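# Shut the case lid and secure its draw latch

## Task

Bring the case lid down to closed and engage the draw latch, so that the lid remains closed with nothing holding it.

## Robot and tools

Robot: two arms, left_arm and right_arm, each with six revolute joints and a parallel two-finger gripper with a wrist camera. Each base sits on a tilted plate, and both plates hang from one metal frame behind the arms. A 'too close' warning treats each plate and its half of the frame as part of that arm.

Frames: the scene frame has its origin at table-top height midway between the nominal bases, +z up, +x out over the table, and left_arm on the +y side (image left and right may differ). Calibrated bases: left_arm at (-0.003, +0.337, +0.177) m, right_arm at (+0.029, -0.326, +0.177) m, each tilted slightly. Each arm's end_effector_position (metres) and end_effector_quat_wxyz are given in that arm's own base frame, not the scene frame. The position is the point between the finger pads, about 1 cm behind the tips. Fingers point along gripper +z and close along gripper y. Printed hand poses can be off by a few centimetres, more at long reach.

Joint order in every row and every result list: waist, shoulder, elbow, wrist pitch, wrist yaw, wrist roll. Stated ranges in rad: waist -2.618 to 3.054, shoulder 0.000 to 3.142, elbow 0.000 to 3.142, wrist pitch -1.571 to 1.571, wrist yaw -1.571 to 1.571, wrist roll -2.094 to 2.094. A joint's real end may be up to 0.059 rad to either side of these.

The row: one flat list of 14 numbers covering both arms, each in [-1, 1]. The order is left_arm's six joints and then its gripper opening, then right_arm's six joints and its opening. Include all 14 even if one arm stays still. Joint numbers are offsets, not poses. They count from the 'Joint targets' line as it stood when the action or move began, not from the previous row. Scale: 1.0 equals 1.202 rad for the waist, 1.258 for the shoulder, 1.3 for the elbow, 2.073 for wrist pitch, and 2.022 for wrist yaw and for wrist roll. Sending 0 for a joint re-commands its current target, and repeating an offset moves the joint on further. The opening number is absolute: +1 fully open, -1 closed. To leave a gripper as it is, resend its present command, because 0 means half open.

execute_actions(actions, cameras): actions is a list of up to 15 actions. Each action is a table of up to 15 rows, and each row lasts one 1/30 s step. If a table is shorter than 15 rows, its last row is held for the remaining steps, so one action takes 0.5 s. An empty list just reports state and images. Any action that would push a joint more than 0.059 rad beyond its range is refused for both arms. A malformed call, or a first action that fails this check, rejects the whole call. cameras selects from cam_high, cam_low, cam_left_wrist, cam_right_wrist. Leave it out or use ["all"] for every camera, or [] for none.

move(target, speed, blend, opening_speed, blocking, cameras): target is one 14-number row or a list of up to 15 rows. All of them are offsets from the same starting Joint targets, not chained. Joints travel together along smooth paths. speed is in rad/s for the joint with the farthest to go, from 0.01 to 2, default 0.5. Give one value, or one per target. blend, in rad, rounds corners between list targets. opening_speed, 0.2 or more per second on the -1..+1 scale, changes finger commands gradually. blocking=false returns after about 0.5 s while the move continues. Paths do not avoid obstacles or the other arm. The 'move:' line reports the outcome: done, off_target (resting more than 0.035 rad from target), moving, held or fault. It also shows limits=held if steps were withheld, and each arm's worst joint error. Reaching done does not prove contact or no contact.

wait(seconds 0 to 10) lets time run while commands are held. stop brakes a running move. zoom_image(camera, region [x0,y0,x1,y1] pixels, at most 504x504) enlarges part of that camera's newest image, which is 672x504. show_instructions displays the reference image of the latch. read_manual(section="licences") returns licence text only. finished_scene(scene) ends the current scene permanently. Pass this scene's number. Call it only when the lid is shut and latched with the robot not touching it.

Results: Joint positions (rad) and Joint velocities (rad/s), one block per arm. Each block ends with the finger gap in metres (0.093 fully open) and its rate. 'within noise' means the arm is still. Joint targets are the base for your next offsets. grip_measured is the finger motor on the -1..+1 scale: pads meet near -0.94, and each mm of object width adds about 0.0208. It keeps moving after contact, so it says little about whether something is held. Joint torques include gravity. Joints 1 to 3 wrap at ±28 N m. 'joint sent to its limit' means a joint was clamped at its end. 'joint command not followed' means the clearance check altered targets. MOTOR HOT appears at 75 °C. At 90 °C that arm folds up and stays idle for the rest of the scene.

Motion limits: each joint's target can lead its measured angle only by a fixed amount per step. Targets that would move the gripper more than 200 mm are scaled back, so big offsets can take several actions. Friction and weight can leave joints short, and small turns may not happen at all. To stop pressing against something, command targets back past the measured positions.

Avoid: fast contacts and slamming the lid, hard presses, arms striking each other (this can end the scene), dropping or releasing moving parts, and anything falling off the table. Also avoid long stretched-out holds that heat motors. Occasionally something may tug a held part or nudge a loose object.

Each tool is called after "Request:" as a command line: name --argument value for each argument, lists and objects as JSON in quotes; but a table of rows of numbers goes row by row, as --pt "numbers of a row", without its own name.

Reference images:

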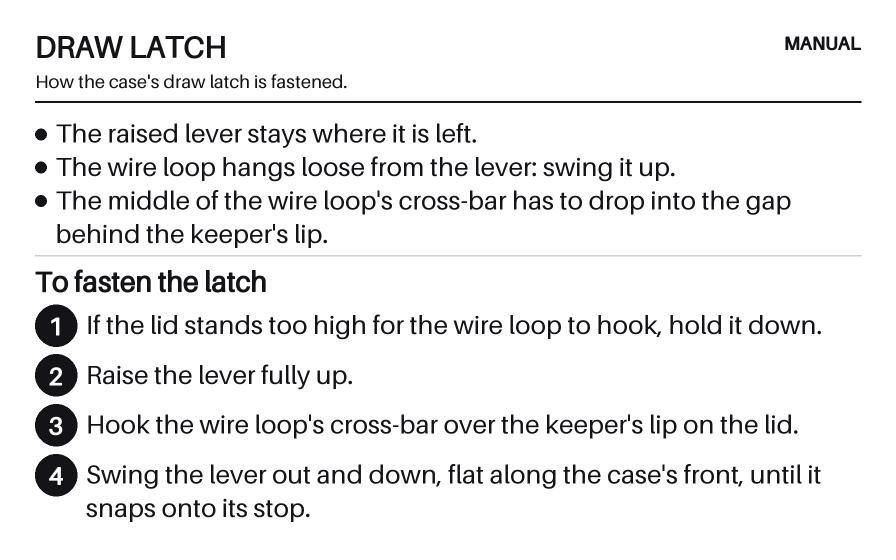

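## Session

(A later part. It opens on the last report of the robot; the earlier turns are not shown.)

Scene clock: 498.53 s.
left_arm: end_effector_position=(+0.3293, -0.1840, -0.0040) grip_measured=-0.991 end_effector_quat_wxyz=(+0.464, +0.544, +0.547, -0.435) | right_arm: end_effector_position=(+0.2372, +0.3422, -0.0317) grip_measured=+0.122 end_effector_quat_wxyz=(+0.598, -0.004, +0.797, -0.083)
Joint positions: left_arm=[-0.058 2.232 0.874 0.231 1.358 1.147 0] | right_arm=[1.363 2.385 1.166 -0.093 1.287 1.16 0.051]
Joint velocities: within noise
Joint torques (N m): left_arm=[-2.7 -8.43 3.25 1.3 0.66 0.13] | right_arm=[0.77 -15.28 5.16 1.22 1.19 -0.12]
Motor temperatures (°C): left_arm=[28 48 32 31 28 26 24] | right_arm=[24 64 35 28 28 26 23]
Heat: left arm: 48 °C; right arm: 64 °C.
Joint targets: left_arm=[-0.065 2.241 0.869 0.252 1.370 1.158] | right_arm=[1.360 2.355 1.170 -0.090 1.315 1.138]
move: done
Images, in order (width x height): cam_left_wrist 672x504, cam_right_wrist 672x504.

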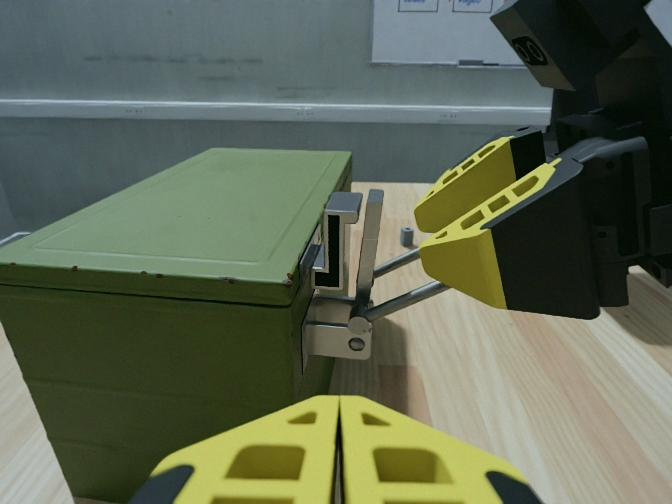

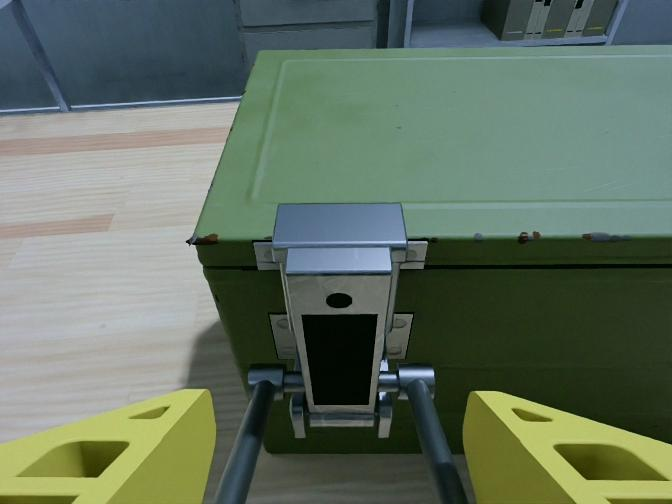

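Request:
move --pt "0 0 0 0 0 0 -1 -0.0358 0.0024 -0.0192 0.0617 0 -0.0682 0.12" --pt "0 0 0 0 0 0 -1 -0.079 -0.0159 -0.0431 0.1442 -0.0134 -0.1513 0.12" --speed 0.2 --blend 0.04 --cameras '["cam_right_wrist","cam_left_wrist"]'

Scene clock: 515.27 s.
left_arm: end_effector_position=(+0.3293, -0.1840, -0.0040) grip_measured=-0.991 end_effector_quat_wxyz=(+0.464, +0.544, +0.547, -0.435) | right_arm: end_effector_position=(+0.2732, +0.3437, -0.0033) grip_measured=+0.122 end_effector_quat_wxyz=(+0.625, +0.001, +0.775, -0.101)
Joint positions: left_arm=[-0.058 2.232 0.874 0.231 1.358 1.147 0] | right_arm=[1.281 2.348 1.133 0.207 1.332 0.836 0.051]
Joint velocities: within noise
Joint torques (N m): left_arm=[-2.71 -8.47 3.29 1.31 0.65 0.14] | right_arm=[0.01 -13.7 3.79 1.66 0.26 0.04]
Motor temperatures (°C): left_arm=[28 48 32 31 28 26 24] | right_arm=[24 61 36 28 27 26 23]
Heat: left arm: 48 °C; right arm: 61 °C.
Joint targets: left_arm=[-0.065 2.241 0.869 0.252 1.370 1.158] | right_arm=[1.265 2.336 1.114 0.210 1.288 0.832]
move: off_target (right_arm); right_arm: the wrist yaw is farthest, 0.044 rad from its target
Images, in order (width x height): cam_left_wrist 672x504, cam_right_wrist 672x504.

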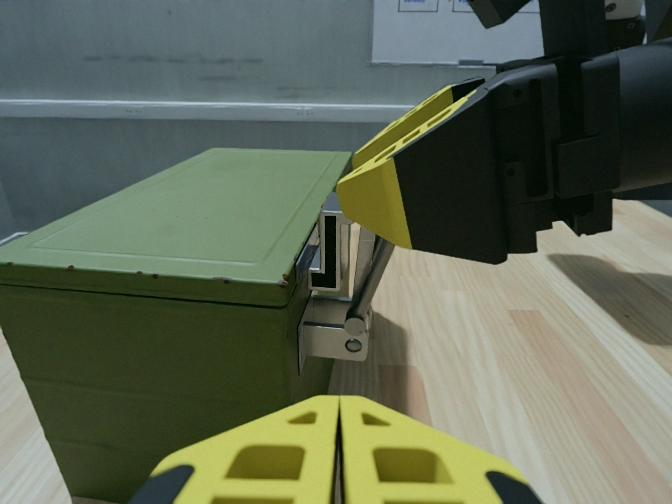

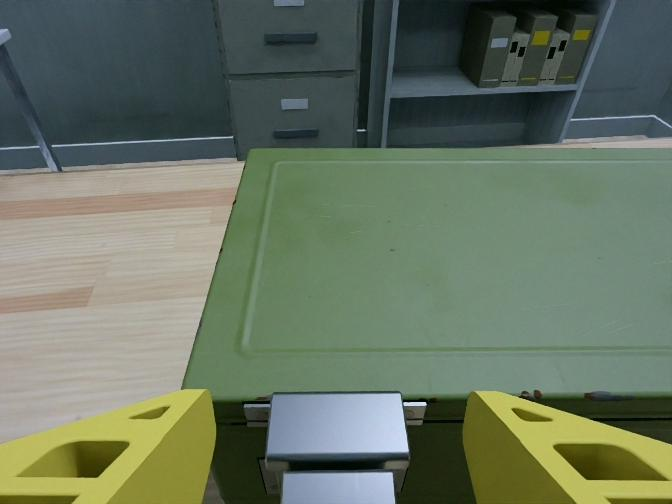

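Request:
move --pt "0 0 0 0 0 0 -1 -0.0358 -0.0286 -0.0031 0.0222 -0.0213 -0.0529 0.12" --pt "0 0 0 0 0 0 -1 -0.0774 -0.0143 -0.0077 0.0868 -0.0361 -0.1098 0.12" --speed 0.15 --blend 0.03 --cameras '["cam_right_wrist","cam_left_wrist"]'

Scene clock: 528.27 s.
left_arm: end_effector_position=(+0.3293, -0.1840, -0.0040) grip_measured=-0.991 end_effector_quat_wxyz=(+0.464, +0.544, +0.547, -0.435) | right_arm: end_effector_position=(+0.3104, +0.3405, -0.0005) grip_measured=+0.122 end_effector_quat_wxyz=(+0.602, -0.009, +0.793, -0.095)
Joint positions: left_arm=[-0.058 2.232 0.874 0.231 1.358 1.147 0] | right_arm=[1.182 2.327 1.117 0.375 1.216 0.633 0.051]
Joint velocities: within noise
Joint torques (N m): left_arm=[-2.74 -8.47 3.26 1.3 0.66 0.14] | right_arm=[0.68 -13.39 4.31 2.04 0.62 -0.15]
Motor temperatures (°C): left_arm=[28 48 32 31 28 26 24] | right_arm=[24 61 35 29 26 26 23]
Heat: left arm: 48 °C; right arm: 61 °C.
Joint targets: left_arm=[-0.065 2.241 0.869 0.252 1.370 1.158] | right_arm=[1.172 2.318 1.105 0.389 1.215 0.610]
move: done
Images, in order (width x height): cam_left_wrist 672x504, cam_right_wrist 672x504.

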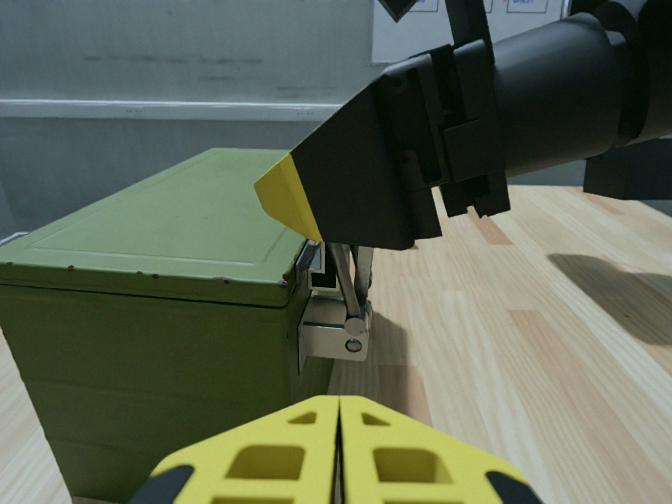

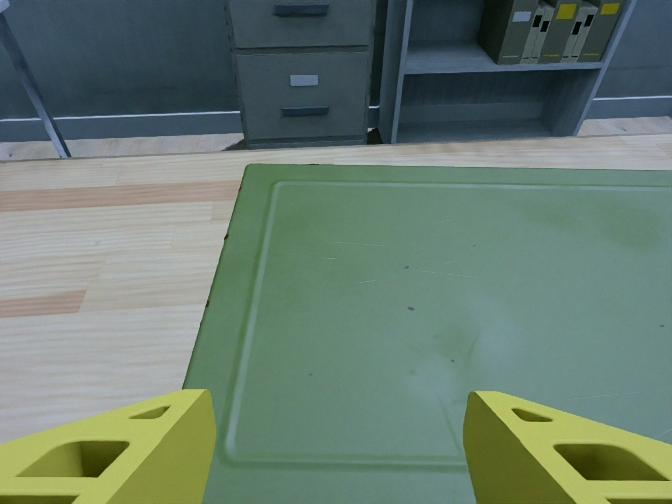

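Request:
zoom_image --camera "cam_left_wrist" --region '[250, 170, 450, 410]'

Scaled by 2.100 from the camera's 672x504 image, which has a finer 960x720 frame.

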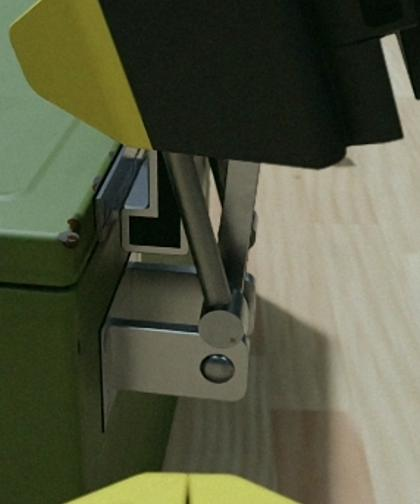

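Request:
move --target '[0,0,0,0,0,0,-1,-0.033,0.0143,0.0031,0.0438,-0.012,-0.0421,0.12]' --speed 0.15 --cameras '["cam_left_wrist"]'

Request:
zoom_image --camera "cam_left_wrist" --region '[250, 170, 450, 410]'

Scene clock: 534.53 s.
left_arm: end_effector_position=(+0.3293, -0.1840, -0.0040) grip_measured=-0.991 end_effector_quat_wxyz=(+0.464, +0.544, +0.547, -0.435) | right_arm: end_effector_position=(+0.3233, +0.3396, -0.0034) grip_measured=+0.122 end_effector_quat_wxyz=(+0.594, -0.021, +0.799, -0.093)
Joint positions: left_arm=[-0.058 2.232 0.874 0.231 1.358 1.147 0] | right_arm=[1.146 2.332 1.113 0.44 1.166 0.556 0.051]
Joint velocities: within noise
Joint torques (N m): left_arm=[-2.71 -8.46 3.28 1.31 0.65 0.13] | right_arm=[0.43 -12.27 4.85 2.45 0.87 -0.22]
Motor temperatures (°C): left_arm=[28 48 32 31 28 26 24] | right_arm=[24 61 35 30 26 26 23]
Heat: left arm: 48 °C; right arm: 61 °C.
Joint targets: left_arm=[-0.065 2.241 0.869 0.252 1.370 1.158] | right_arm=[1.132 2.335 1.109 0.480 1.191 0.525]
move: off_target (right_arm); right_arm: the wrist pitch is farthest, 0.039 rad from its target
Images, in order (width x height): cam_left_wrist 672x504.

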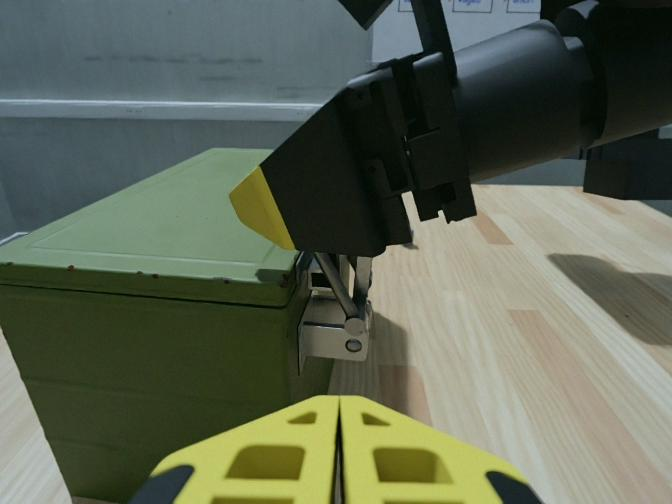

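Scaled by 2.100 from the camera's 672x504 image, which has a finer 960x720 frame.

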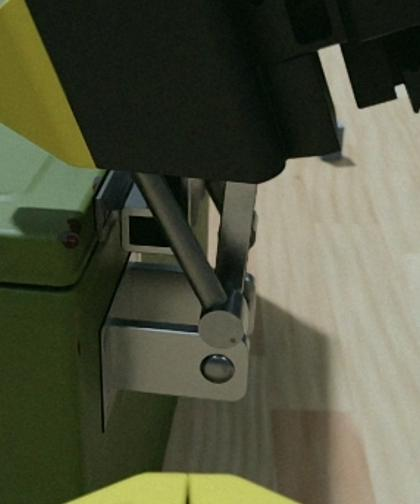

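Request:
move --pt "0 0 0 0 0 0 -1 0 0 0 0 0 0 0.25" --pt "0 0 0 0 0 0 -1 0 0 0 0 0 0 0.6" --speed 0.2 --opening_speed 0.2 --cameras '["cam_right_wrist","cam_left_wrist"]'

Request:
zoom_image --camera "cam_left_wrist" --region '[250, 170, 450, 410]'

Scene clock: 541.03 s.
left_arm: end_effector_position=(+0.3293, -0.1840, -0.0040) grip_measured=-0.991 end_effector_quat_wxyz=(+0.464, +0.544, +0.547, -0.435) | right_arm: end_effector_position=(+0.3271, +0.3384, +0.0014) grip_measured=+0.598 end_effector_quat_wxyz=(+0.602, -0.013, +0.793, -0.094)
Joint positions: left_arm=[-0.058 2.232 0.874 0.231 1.358 1.147 0] | right_arm=[1.14 2.333 1.112 0.475 1.181 0.535 0.074]
Joint velocities: within noise
Joint torques (N m): left_arm=[-2.77 -8.46 3.26 1.31 0.64 0.13] | right_arm=[0.95 -12.26 4.97 2.04 0.69 -0.01]
Motor temperatures (°C): left_arm=[28 48 32 31 28 26 24] | right_arm=[24 60 36 31 26 26 23]
Heat: left arm: 48 °C; right arm: 60 °C.
Joint targets: left_arm=[-0.065 2.241 0.869 0.252 1.370 1.158] | right_arm=[1.132 2.336 1.109 0.480 1.190 0.525]
move: done
Images, in order (width x height): cam_left_wrist 672x504, cam_right_wrist 672x504.

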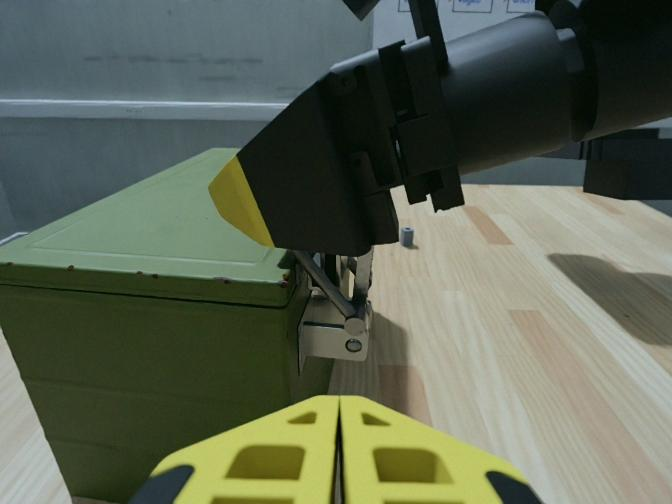

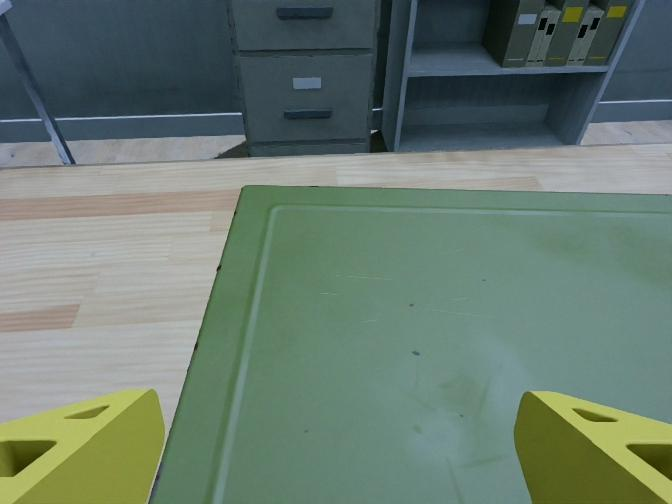

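Scaled by 2.100 from the camera's 672x504 image, which has a finer 960x720 frame.

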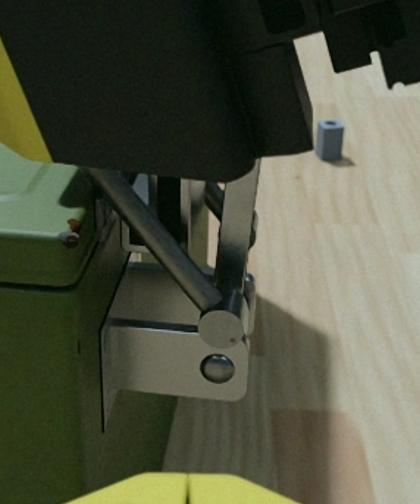

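Request:
move --pt "0 0 0 0 0 0 -1 0 -0.1192 0 0 0 0 0.6" --pt "0 0 0 0 0 0 -1 0.1398 -0.1081 0.1085 -0.3039 -0.0198 0.2596 0.6" --pt "0 0 0 0 0 0 -1 0.2729 0.0008 0.2131 -0.6078 -0.0415 0.5079 0.3" --speed '[0.25,0.5,0.5]' --blend 0.03 --cameras '["cam_right_wrist","cam_left_wrist"]'

Request:
zoom_image --camera "cam_left_wrist" --region '[250, 170, 450, 410]'

Request:
zoom_image --camera "cam_right_wrist" --region '[180, 100, 500, 440]'

Scene clock: 566.67 s.
left_arm: end_effector_position=(+0.3293, -0.1840, -0.0040) grip_measured=-0.991 end_effector_quat_wxyz=(+0.464, +0.544, +0.547, -0.435) | right_arm: end_effector_position=(+0.1921, +0.3474, -0.0040) grip_measured=+0.302 end_effector_quat_wxyz=(+0.524, -0.006, +0.845, -0.103)
Joint positions: left_arm=[-0.058 2.232 0.874 0.231 1.358 1.147 0] | right_arm=[1.458 2.318 1.361 -0.768 1.121 1.541 0.06]
Joint velocities: within noise
Joint torques (N m): left_arm=[-2.7 -8.46 3.25 1.31 0.66 0.13] | right_arm=[1.07 -10.41 7.12 0.33 0.72 0.17]
Motor temperatures (°C): left_arm=[28 48 32 31 28 26 24] | right_arm=[24 58 37 30 26 26 23]
Heat: left arm: 48 °C; right arm: 58 °C.
Joint targets: left_arm=[-0.065 2.241 0.869 0.252 1.370 1.158] | right_arm=[1.460 2.336 1.385 -0.780 1.107 1.552]
move: done
Images, in order (width x height): cam_left_wrist 672x504, cam_right_wrist 672x504.

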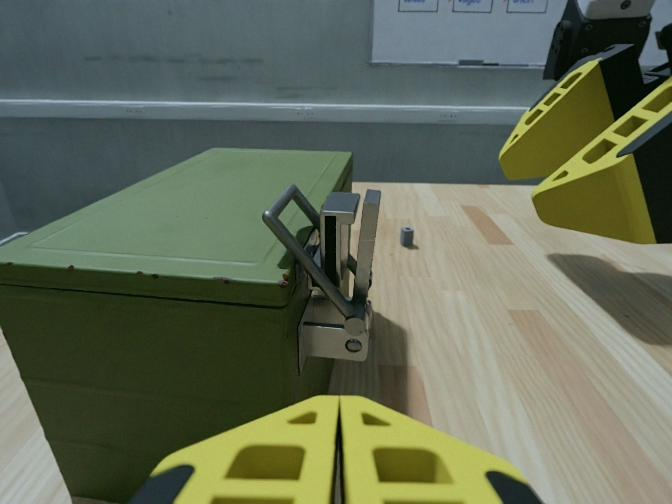

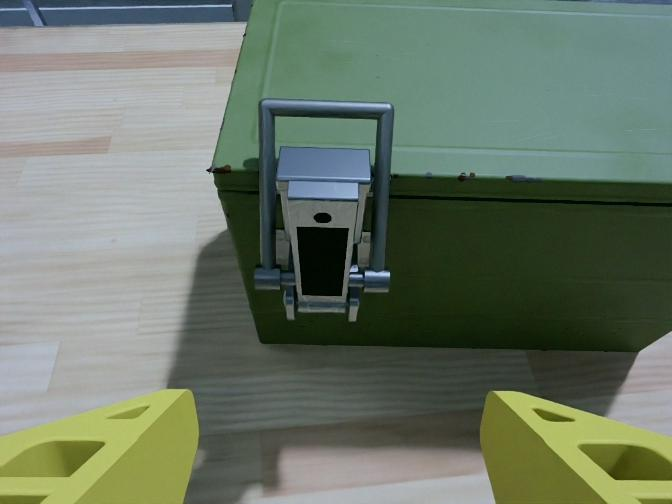

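Scaled by 2.100 from the camera's 672x504 image, which has a finer 960x720 frame.

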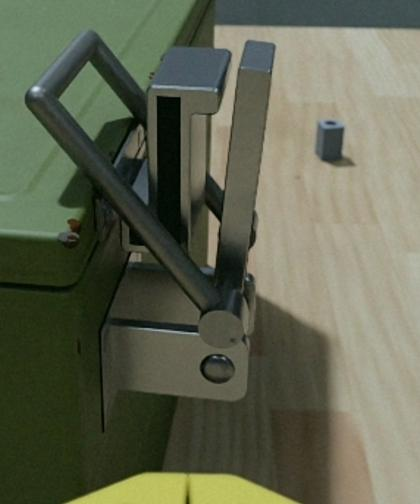

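Scaled by 1.482 from the camera's 672x504 image, which has a finer 960x720 frame.

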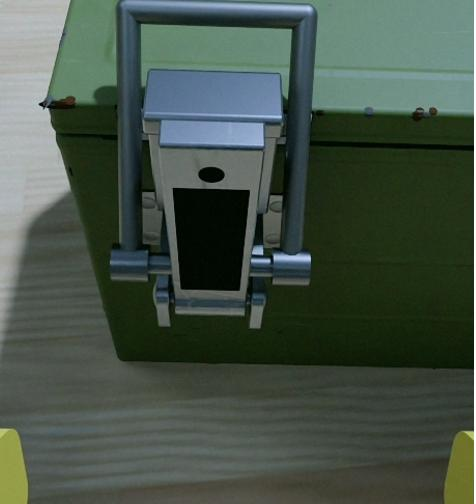

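Request:
move --target '[0,0,0,0,0,0,-1,-0.0466,0.0763,-0.1077,0.2045,0.1083,-0.1103,0.1]' --speed 0.4 --cameras '["cam_right_wrist","cam_left_wrist"]'

Scene clock: 588.80 s.
left_arm: end_effector_position=(+0.3293, -0.1840, -0.0040) grip_measured=-0.991 end_effector_quat_wxyz=(+0.464, +0.544, +0.547, -0.435) | right_arm: end_effector_position=(+0.2211, +0.3459, -0.0275) grip_measured=+0.102 end_effector_quat_wxyz=(+0.604, -0.013, +0.791, -0.100)
Joint positions: left_arm=[-0.058 2.232 0.874 0.231 1.358 1.147 0] | right_arm=[1.41 2.415 1.259 -0.365 1.317 1.34 0.05]
Joint velocities: within noise
Joint torques (N m): left_arm=[-2.7 -8.43 3.26 1.31 0.65 0.12] | right_arm=[0.51 -10.88 3.79 0.95 1.03 -0.01]
Motor temperatures (°C): left_arm=[28 48 32 31 28 26 24] | right_arm=[24 53 38 28 26 26 23]
Heat: left arm: 48 °C; right arm: 53 °C.
Joint targets: left_arm=[-0.065 2.241 0.869 0.252 1.370 1.158] | right_arm=[1.404 2.433 1.246 -0.356 1.326 1.329]
move: done
Images, in order (width x height): cam_left_wrist 672x504, cam_right_wrist 672x504.

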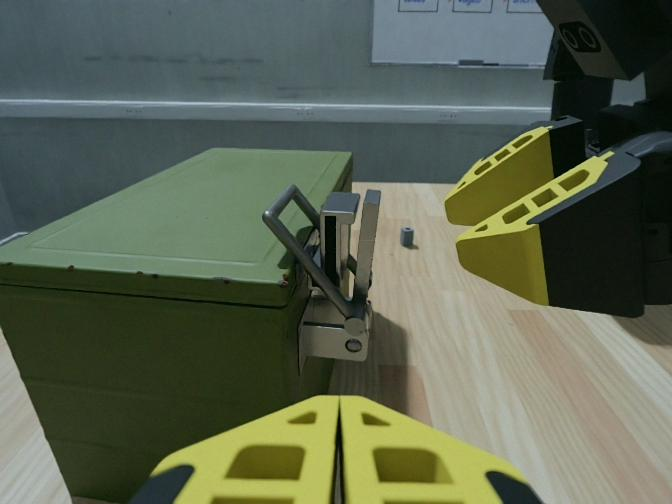

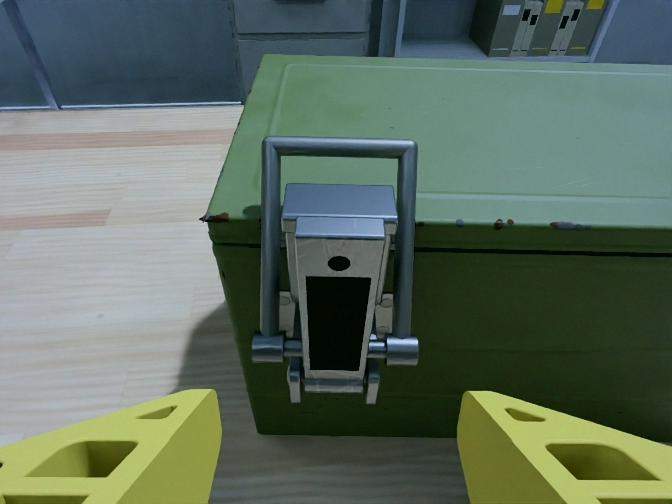

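Request:
move --target '[0,0,0,0,0,0,-1,-0.084,-0.0477,-0.0794,0.2057,-0.0194,-0.1796,0.1]' --speed 0.25 --cameras '["cam_right_wrist","cam_left_wrist"]'

Request:
zoom_image --camera "cam_left_wrist" --region '[250, 170, 450, 410]'

Scene clock: 595.53 s.
left_arm: end_effector_position=(+0.3293, -0.1840, -0.0040) grip_measured=-0.991 end_effector_quat_wxyz=(+0.464, +0.544, +0.547, -0.435) | right_arm: end_effector_position=(+0.2589, +0.3402, -0.0314) grip_measured=+0.102 end_effector_quat_wxyz=(+0.605, -0.014, +0.789, -0.106)
Joint positions: left_arm=[-0.058 2.232 0.874 0.231 1.358 1.147 0] | right_arm=[1.31 2.402 1.157 0.063 1.301 0.977 0.05]
Joint velocities: within noise
Joint torques (N m): left_arm=[-2.71 -8.47 3.25 1.3 0.64 0.12] | right_arm=[0.69 -15.51 3.66 1.51 0.65 -0.01]
Motor temperatures (°C): left_arm=[28 48 31 31 28 26 24] | right_arm=[24 54 38 28 26 26 23]
Heat: left arm: 48 °C; right arm: 54 °C.
Joint targets: left_arm=[-0.065 2.241 0.869 0.252 1.370 1.158] | right_arm=[1.303 2.373 1.142 0.071 1.286 0.966]
move: done
Images, in order (width x height): cam_left_wrist 672x504, cam_right_wrist 672x504.

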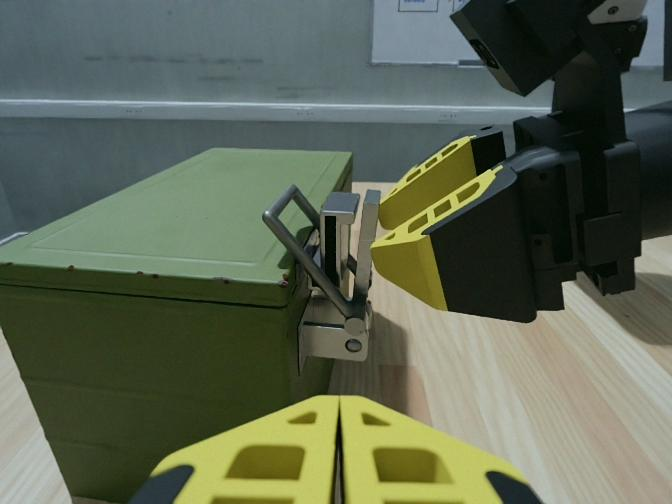

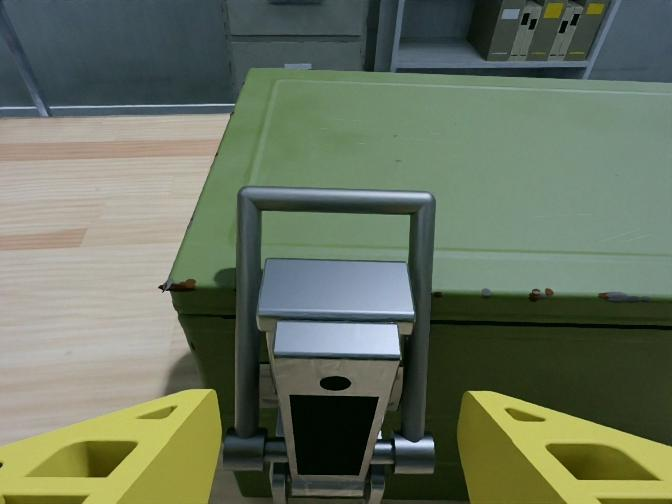

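Scaled by 2.100 from the camera's 672x504 image, which has a finer 960x720 frame.

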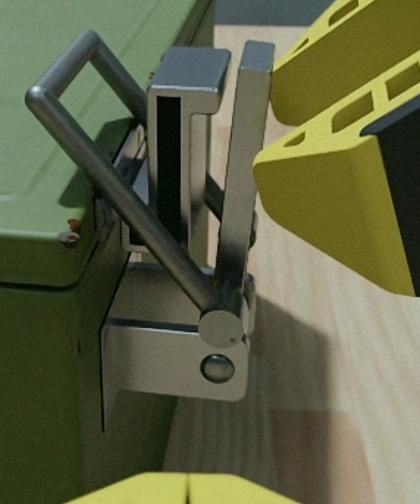

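Request:
move --target '[0,0,0,0,0,0,-1,-0.02,-0.0302,-0.0185,0.04,-0.0079,-0.045,0.1]' --speed 0.15 --cameras '["cam_right_wrist","cam_left_wrist"]'

Request:
zoom_image --camera "cam_left_wrist" --region '[250, 170, 450, 410]'

Scene clock: 603.93 s.
left_arm: end_effector_position=(+0.3293, -0.1840, -0.0040) grip_measured=-0.991 end_effector_quat_wxyz=(+0.464, +0.544, +0.547, -0.435) | right_arm: end_effector_position=(+0.2683, +0.3420, -0.0193) grip_measured=+0.102 end_effector_quat_wxyz=(+0.605, -0.013, +0.790, -0.100)
Joint positions: left_arm=[-0.058 2.232 0.874 0.231 1.358 1.147 0] | right_arm=[1.286 2.364 1.134 0.147 1.285 0.886 0.05]
Joint velocities: within noise
Joint torques (N m): left_arm=[-2.73 -8.51 3.25 1.3 0.64 0.14] | right_arm=[0.68 -15.34 3.77 1.63 0.59 0.02]
Motor temperatures (°C): left_arm=[28 48 31 31 28 26 24] | right_arm=[24 55 37 29 26 26 23]
Heat: left arm: 48 °C; right arm: 55 °C.
Joint targets: left_arm=[-0.065 2.241 0.869 0.252 1.370 1.158] | right_arm=[1.279 2.335 1.118 0.154 1.270 0.875]
move: done
Images, in order (width x height): cam_left_wrist 672x504, cam_right_wrist 672x504.

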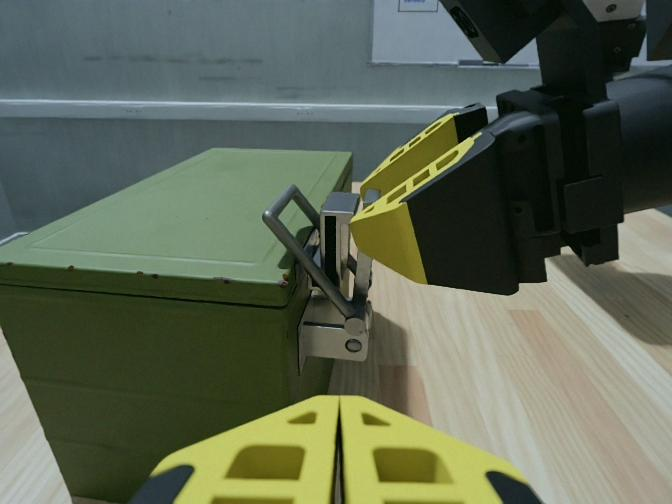

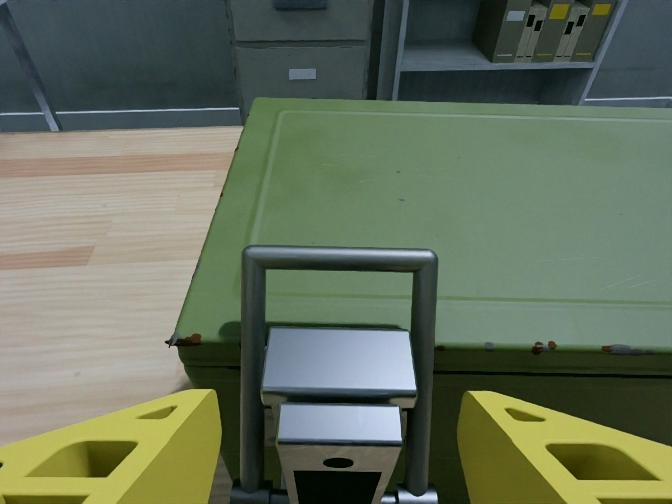

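Scaled by 2.100 from the camera's 672x504 image, which has a finer 960x720 frame.

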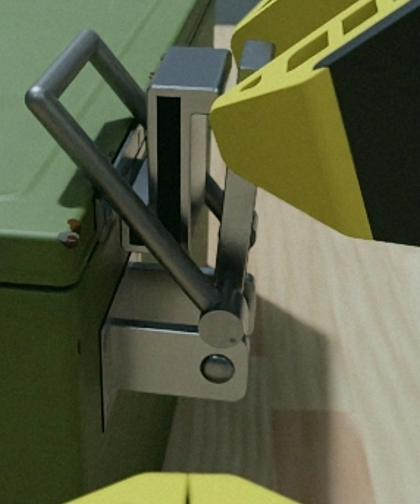

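Request:
move --target '[0,0,0,0,0,0,-1,0.0241,0.0024,0.0323,-0.0338,0.0138,0.0341,0.1]' --speed 0.15 --cameras '["cam_right_wrist","cam_left_wrist"]'

Request:
zoom_image --camera "cam_left_wrist" --region '[250, 170, 450, 410]'

Scene clock: 610.77 s.
left_arm: end_effector_position=(+0.3293, -0.1840, -0.0040) grip_measured=-0.991 end_effector_quat_wxyz=(+0.464, +0.544, +0.547, -0.435) | right_arm: end_effector_position=(+0.2608, +0.3414, -0.0214) grip_measured=+0.102 end_effector_quat_wxyz=(+0.604, -0.015, +0.791, -0.099)
Joint positions: left_arm=[-0.058 2.232 0.874 0.231 1.358 1.147 0] | right_arm=[1.304 2.364 1.134 0.099 1.289 0.933 0.05]
Joint velocities: within noise
Joint torques (N m): left_arm=[-2.74 -8.47 3.28 1.3 0.64 0.14] | right_arm=[1.48 -14.97 6.93 1.3 0.89 0.17]
Motor temperatures (°C): left_arm=[28 48 31 31 28 26 24] | right_arm=[24 55 37 29 26 26 23]
Heat: left arm: 48 °C; right arm: 55 °C.
Joint targets: left_arm=[-0.065 2.241 0.869 0.252 1.370 1.158] | right_arm=[1.308 2.338 1.160 0.084 1.298 0.944]
move: done
Images, in order (width x height): cam_left_wrist 672x504, cam_right_wrist 672x504.

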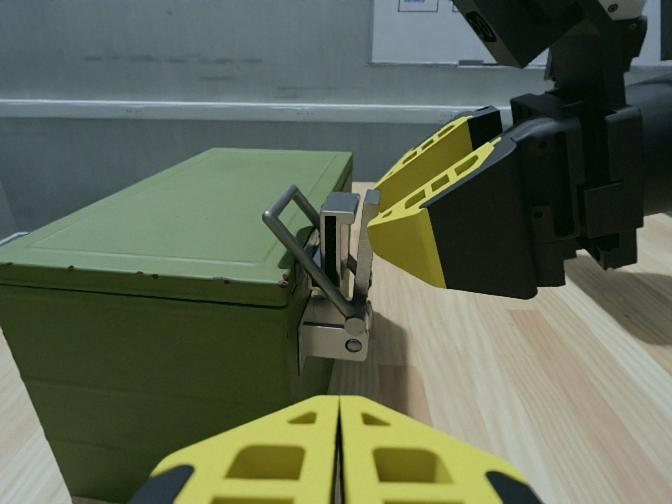

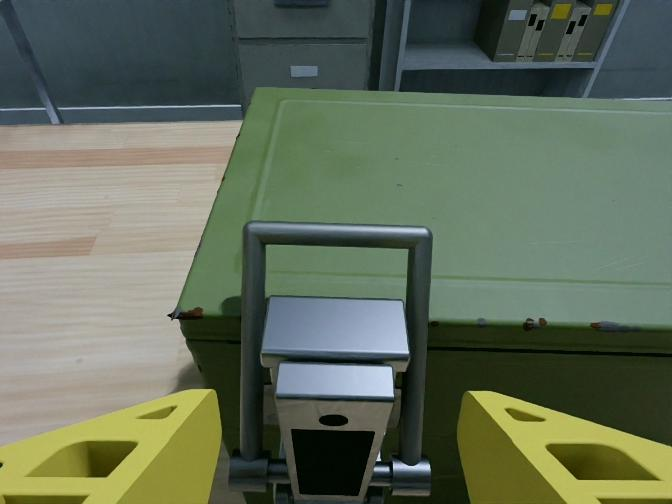

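Scaled by 2.100 from the camera's 672x504 image, which has a finer 960x720 frame.

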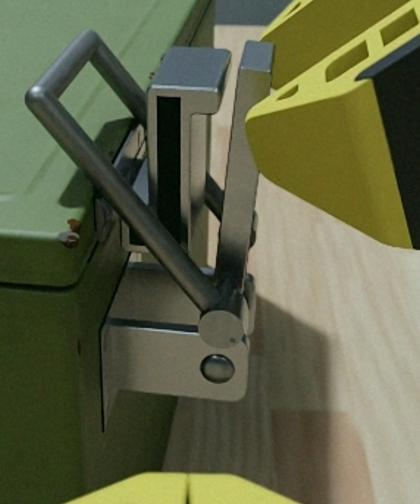

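Request:
move --target '[0,0,0,0,0,0,-1,0,0,0,0,0,0,-0.52]' --speed 0.15 --opening_speed 0.4 --cameras '["cam_right_wrist","cam_left_wrist"]'

Scene clock: 614.83 s.
left_arm: end_effector_position=(+0.3293, -0.1840, -0.0040) grip_measured=-0.991 end_effector_quat_wxyz=(+0.464, +0.544, +0.547, -0.435) | right_arm: end_effector_position=(+0.2612, +0.3426, -0.0205) grip_measured=-0.513 end_effector_quat_wxyz=(+0.604, -0.014, +0.791, -0.098)
Joint positions: left_arm=[-0.058 2.232 0.874 0.231 1.358 1.147 0] | right_arm=[1.304 2.364 1.139 0.097 1.289 0.935 0.021]
Joint velocities: within noise
Joint torques (N m): left_arm=[-2.73 -8.4 3.23 1.3 0.66 0.13] | right_arm=[1.48 -14.99 6.6 1.33 0.89 0.15]
Motor temperatures (°C): left_arm=[28 48 31 31 28 26 24] | right_arm=[24 55 37 29 26 26 23]
Heat: left arm: 48 °C; right arm: 55 °C.
Joint targets: left_arm=[-0.065 2.241 0.869 0.252 1.370 1.158] | right_arm=[1.308 2.338 1.160 0.083 1.298 0.943]
move: done
Images, in order (width x height): cam_left_wrist 672x504, cam_right_wrist 672x504.

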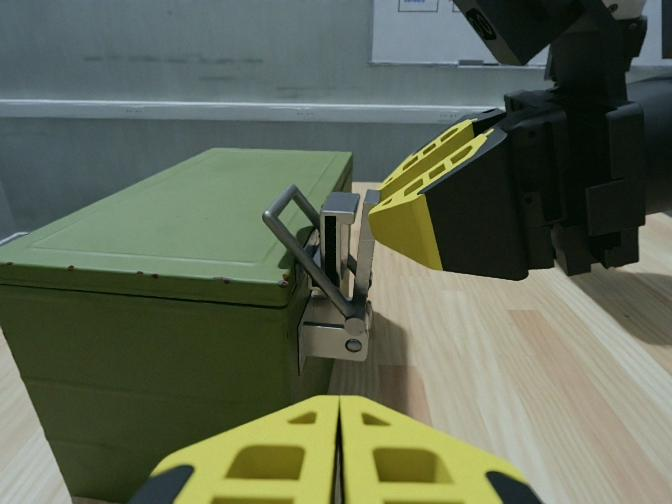

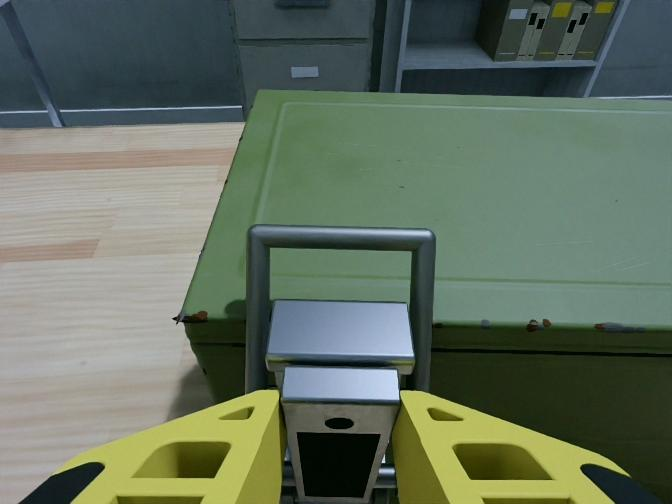

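Request:
move --pt "0 0 0 0 0 0 -1 0.0233 0.0215 0.0138 -0.0526 0.0059 0.048 -0.54" --pt "0 0 0 0 0 0 -1 0.0582 0.0604 0.0446 -0.1288 0.0119 0.1256 -0.54" --speed 0.1 --blend 0.03 --cameras '["cam_right_wrist","cam_left_wrist"]'

Request:
zoom_image --camera "cam_left_wrist" --region '[250, 170, 450, 410]'

Scene clock: 635.73 s.
left_arm: end_effector_position=(+0.3293, -0.1840, -0.0040) grip_measured=-0.991 end_effector_quat_wxyz=(+0.464, +0.544, +0.547, -0.435) | right_arm: end_effector_position=(+0.2387, +0.3439, -0.0276) grip_measured=-0.531 end_effector_quat_wxyz=(+0.604, -0.004, +0.791, -0.094)
Joint positions: left_arm=[-0.058 2.232 0.874 0.231 1.358 1.147 0] | right_arm=[1.363 2.395 1.201 -0.153 1.309 1.181 0.02]
Joint velocities: within noise
Joint torques (N m): left_arm=[-2.69 -8.47 3.26 1.3 0.64 0.14] | right_arm=[2.22 -10.66 6.28 0.79 1.01 0.2]
Motor temperatures (°C): left_arm=[28 48 31 31 28 26 24] | right_arm=[24 56 37 29 26 26 23]
Heat: left arm: 48 °C; right arm: 56 °C.
Joint targets: left_arm=[-0.065 2.241 0.869 0.252 1.370 1.158] | right_arm=[1.378 2.414 1.218 -0.184 1.322 1.197]
move: done
Images, in order (width x height): cam_left_wrist 672x504, cam_right_wrist 672x504.

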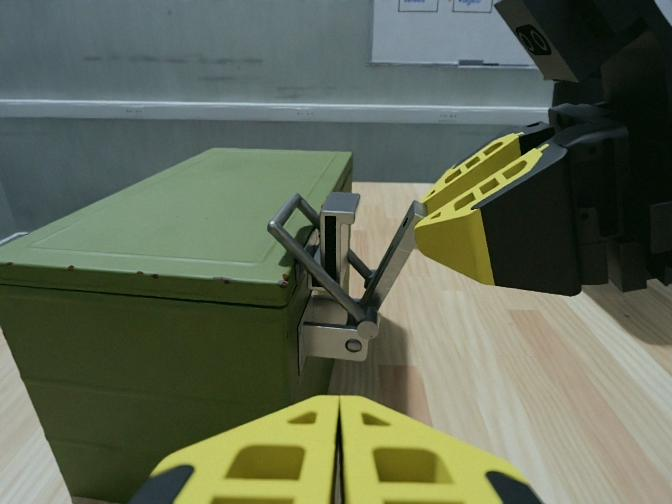

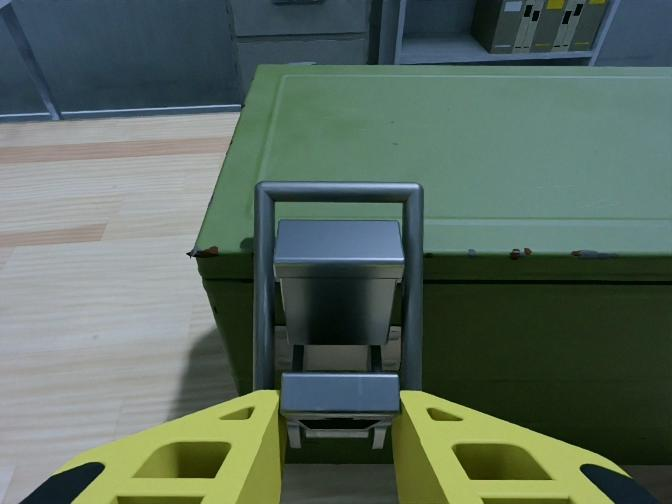

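Scaled by 2.100 from the camera's 672x504 image, which has a finer 960x720 frame.

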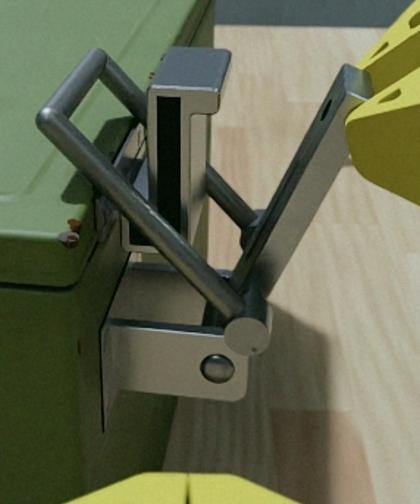

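Request:
move --pt "0 0 0 0 0 0 -1 0.0242 0.0366 0.0316 -0.0622 0.0019 0.0683 -0.54" --pt "0 0 0 0 0 0 -1 0.045 0.0803 0.0562 -0.0999 0.0024 0.1177 -0.54" --speed 0.1 --blend 0.03 --cameras '["cam_right_wrist","cam_left_wrist"]'

Request:
zoom_image --camera "cam_left_wrist" --region '[250, 170, 450, 410]'

Scene clock: 643.23 s.
left_arm: end_effector_position=(+0.3293, -0.1840, -0.0040) grip_measured=-0.991 end_effector_quat_wxyz=(+0.464, +0.544, +0.547, -0.435) | right_arm: end_effector_position=(+0.2166, +0.3440, -0.0444) grip_measured=-0.531 end_effector_quat_wxyz=(+0.619, -0.003, +0.780, -0.093)
Joint positions: left_arm=[-0.058 2.232 0.874 0.231 1.358 1.147 0] | right_arm=[1.425 2.488 1.278 -0.365 1.353 1.422 0.02]
Joint velocities: within noise
Joint torques (N m): left_arm=[-2.67 -8.43 3.26 1.3 0.65 0.13] | right_arm=[1.5 -10.24 5.56 0.51 0.63 0.18]
Motor temperatures (°C): left_arm=[28 48 31 31 28 26 24] | right_arm=[24 56 38 28 26 26 23]
Heat: left arm: 48 °C; right arm: 56 °C.
Joint targets: left_arm=[-0.065 2.241 0.869 0.251 1.370 1.158] | right_arm=[1.432 2.514 1.291 -0.391 1.327 1.436]
move: done
Images, in order (width x height): cam_left_wrist 672x504, cam_right_wrist 672x504.

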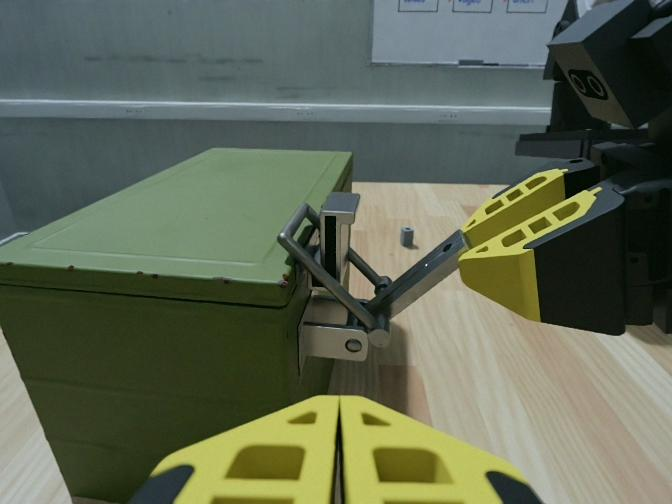

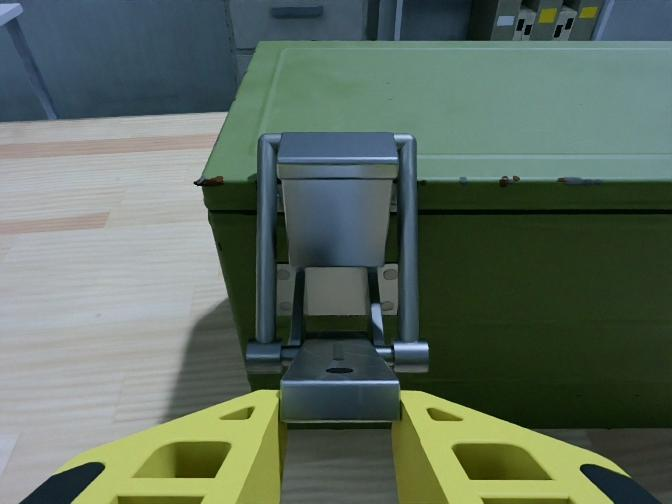

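Scaled by 2.100 from the camera's 672x504 image, which has a finer 960x720 frame.

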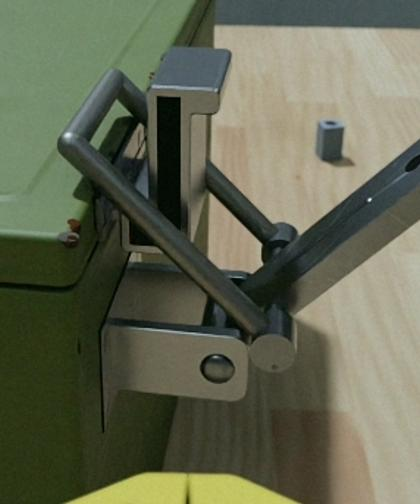

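Request:
move --pt "0 0 0 0 0 0 -1 -0.0108 -0.0056 -0.0354 0.0367 -0.0109 -0.0351 -0.54" --pt "0 0 0 0 0 0 -1 0 0.0413 -0.0008 0.0222 -0.0074 0.002 -0.54" --speed 0.1 --blend 0.01 --cameras '["cam_right_wrist","cam_left_wrist"]'

Request:
zoom_image --camera "cam_left_wrist" --region '[250, 170, 450, 410]'

Scene clock: 654.60 s.
left_arm: end_effector_position=(+0.3293, -0.1840, -0.0040) grip_measured=-0.991 end_effector_quat_wxyz=(+0.464, +0.544, +0.547, -0.435) | right_arm: end_effector_position=(+0.2104, +0.3415, -0.0571) grip_measured=-0.531 end_effector_quat_wxyz=(+0.628, -0.013, +0.772, -0.095)
Joint positions: left_arm=[-0.058 2.232 0.874 0.231 1.358 1.147 0] | right_arm=[1.443 2.533 1.273 -0.34 1.376 1.433 0.02]
Joint velocities: within noise
Joint torques (N m): left_arm=[-2.7 -8.46 3.22 1.31 0.66 0.13] | right_arm=[0.08 -9.55 5.6 0.63 0.21 0.15]
Motor temperatures (°C): left_arm=[28 48 31 31 28 26 24] | right_arm=[24 55 37 28 26 26 23]
Heat: left arm: 48 °C; right arm: 55 °C.
Joint targets: left_arm=[-0.065 2.241 0.869 0.251 1.370 1.158] | right_arm=[1.432 2.567 1.290 -0.345 1.312 1.440]
move: off_target (right_arm); right_arm: the wrist yaw is farthest, 0.064 rad from its target
Images, in order (width x height): cam_left_wrist 672x504, cam_right_wrist 672x504.

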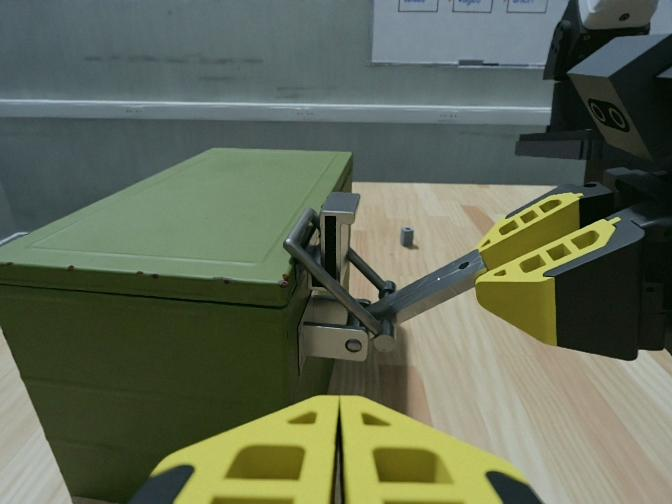

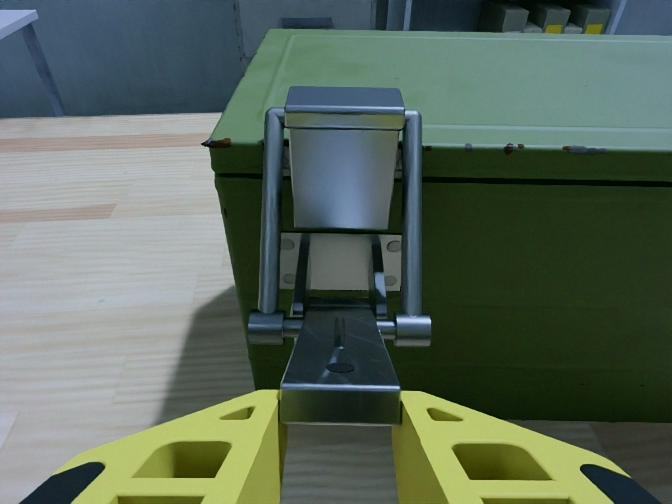

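Scaled by 2.100 from the camera's 672x504 image, which has a finer 960x720 frame.

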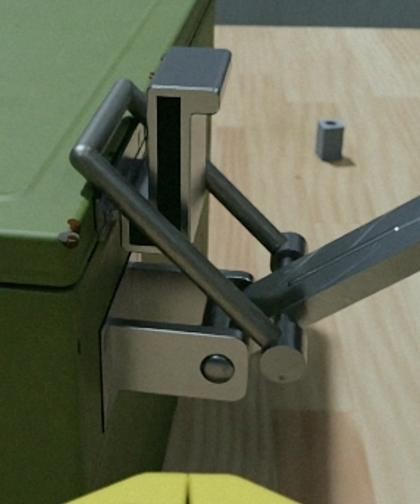

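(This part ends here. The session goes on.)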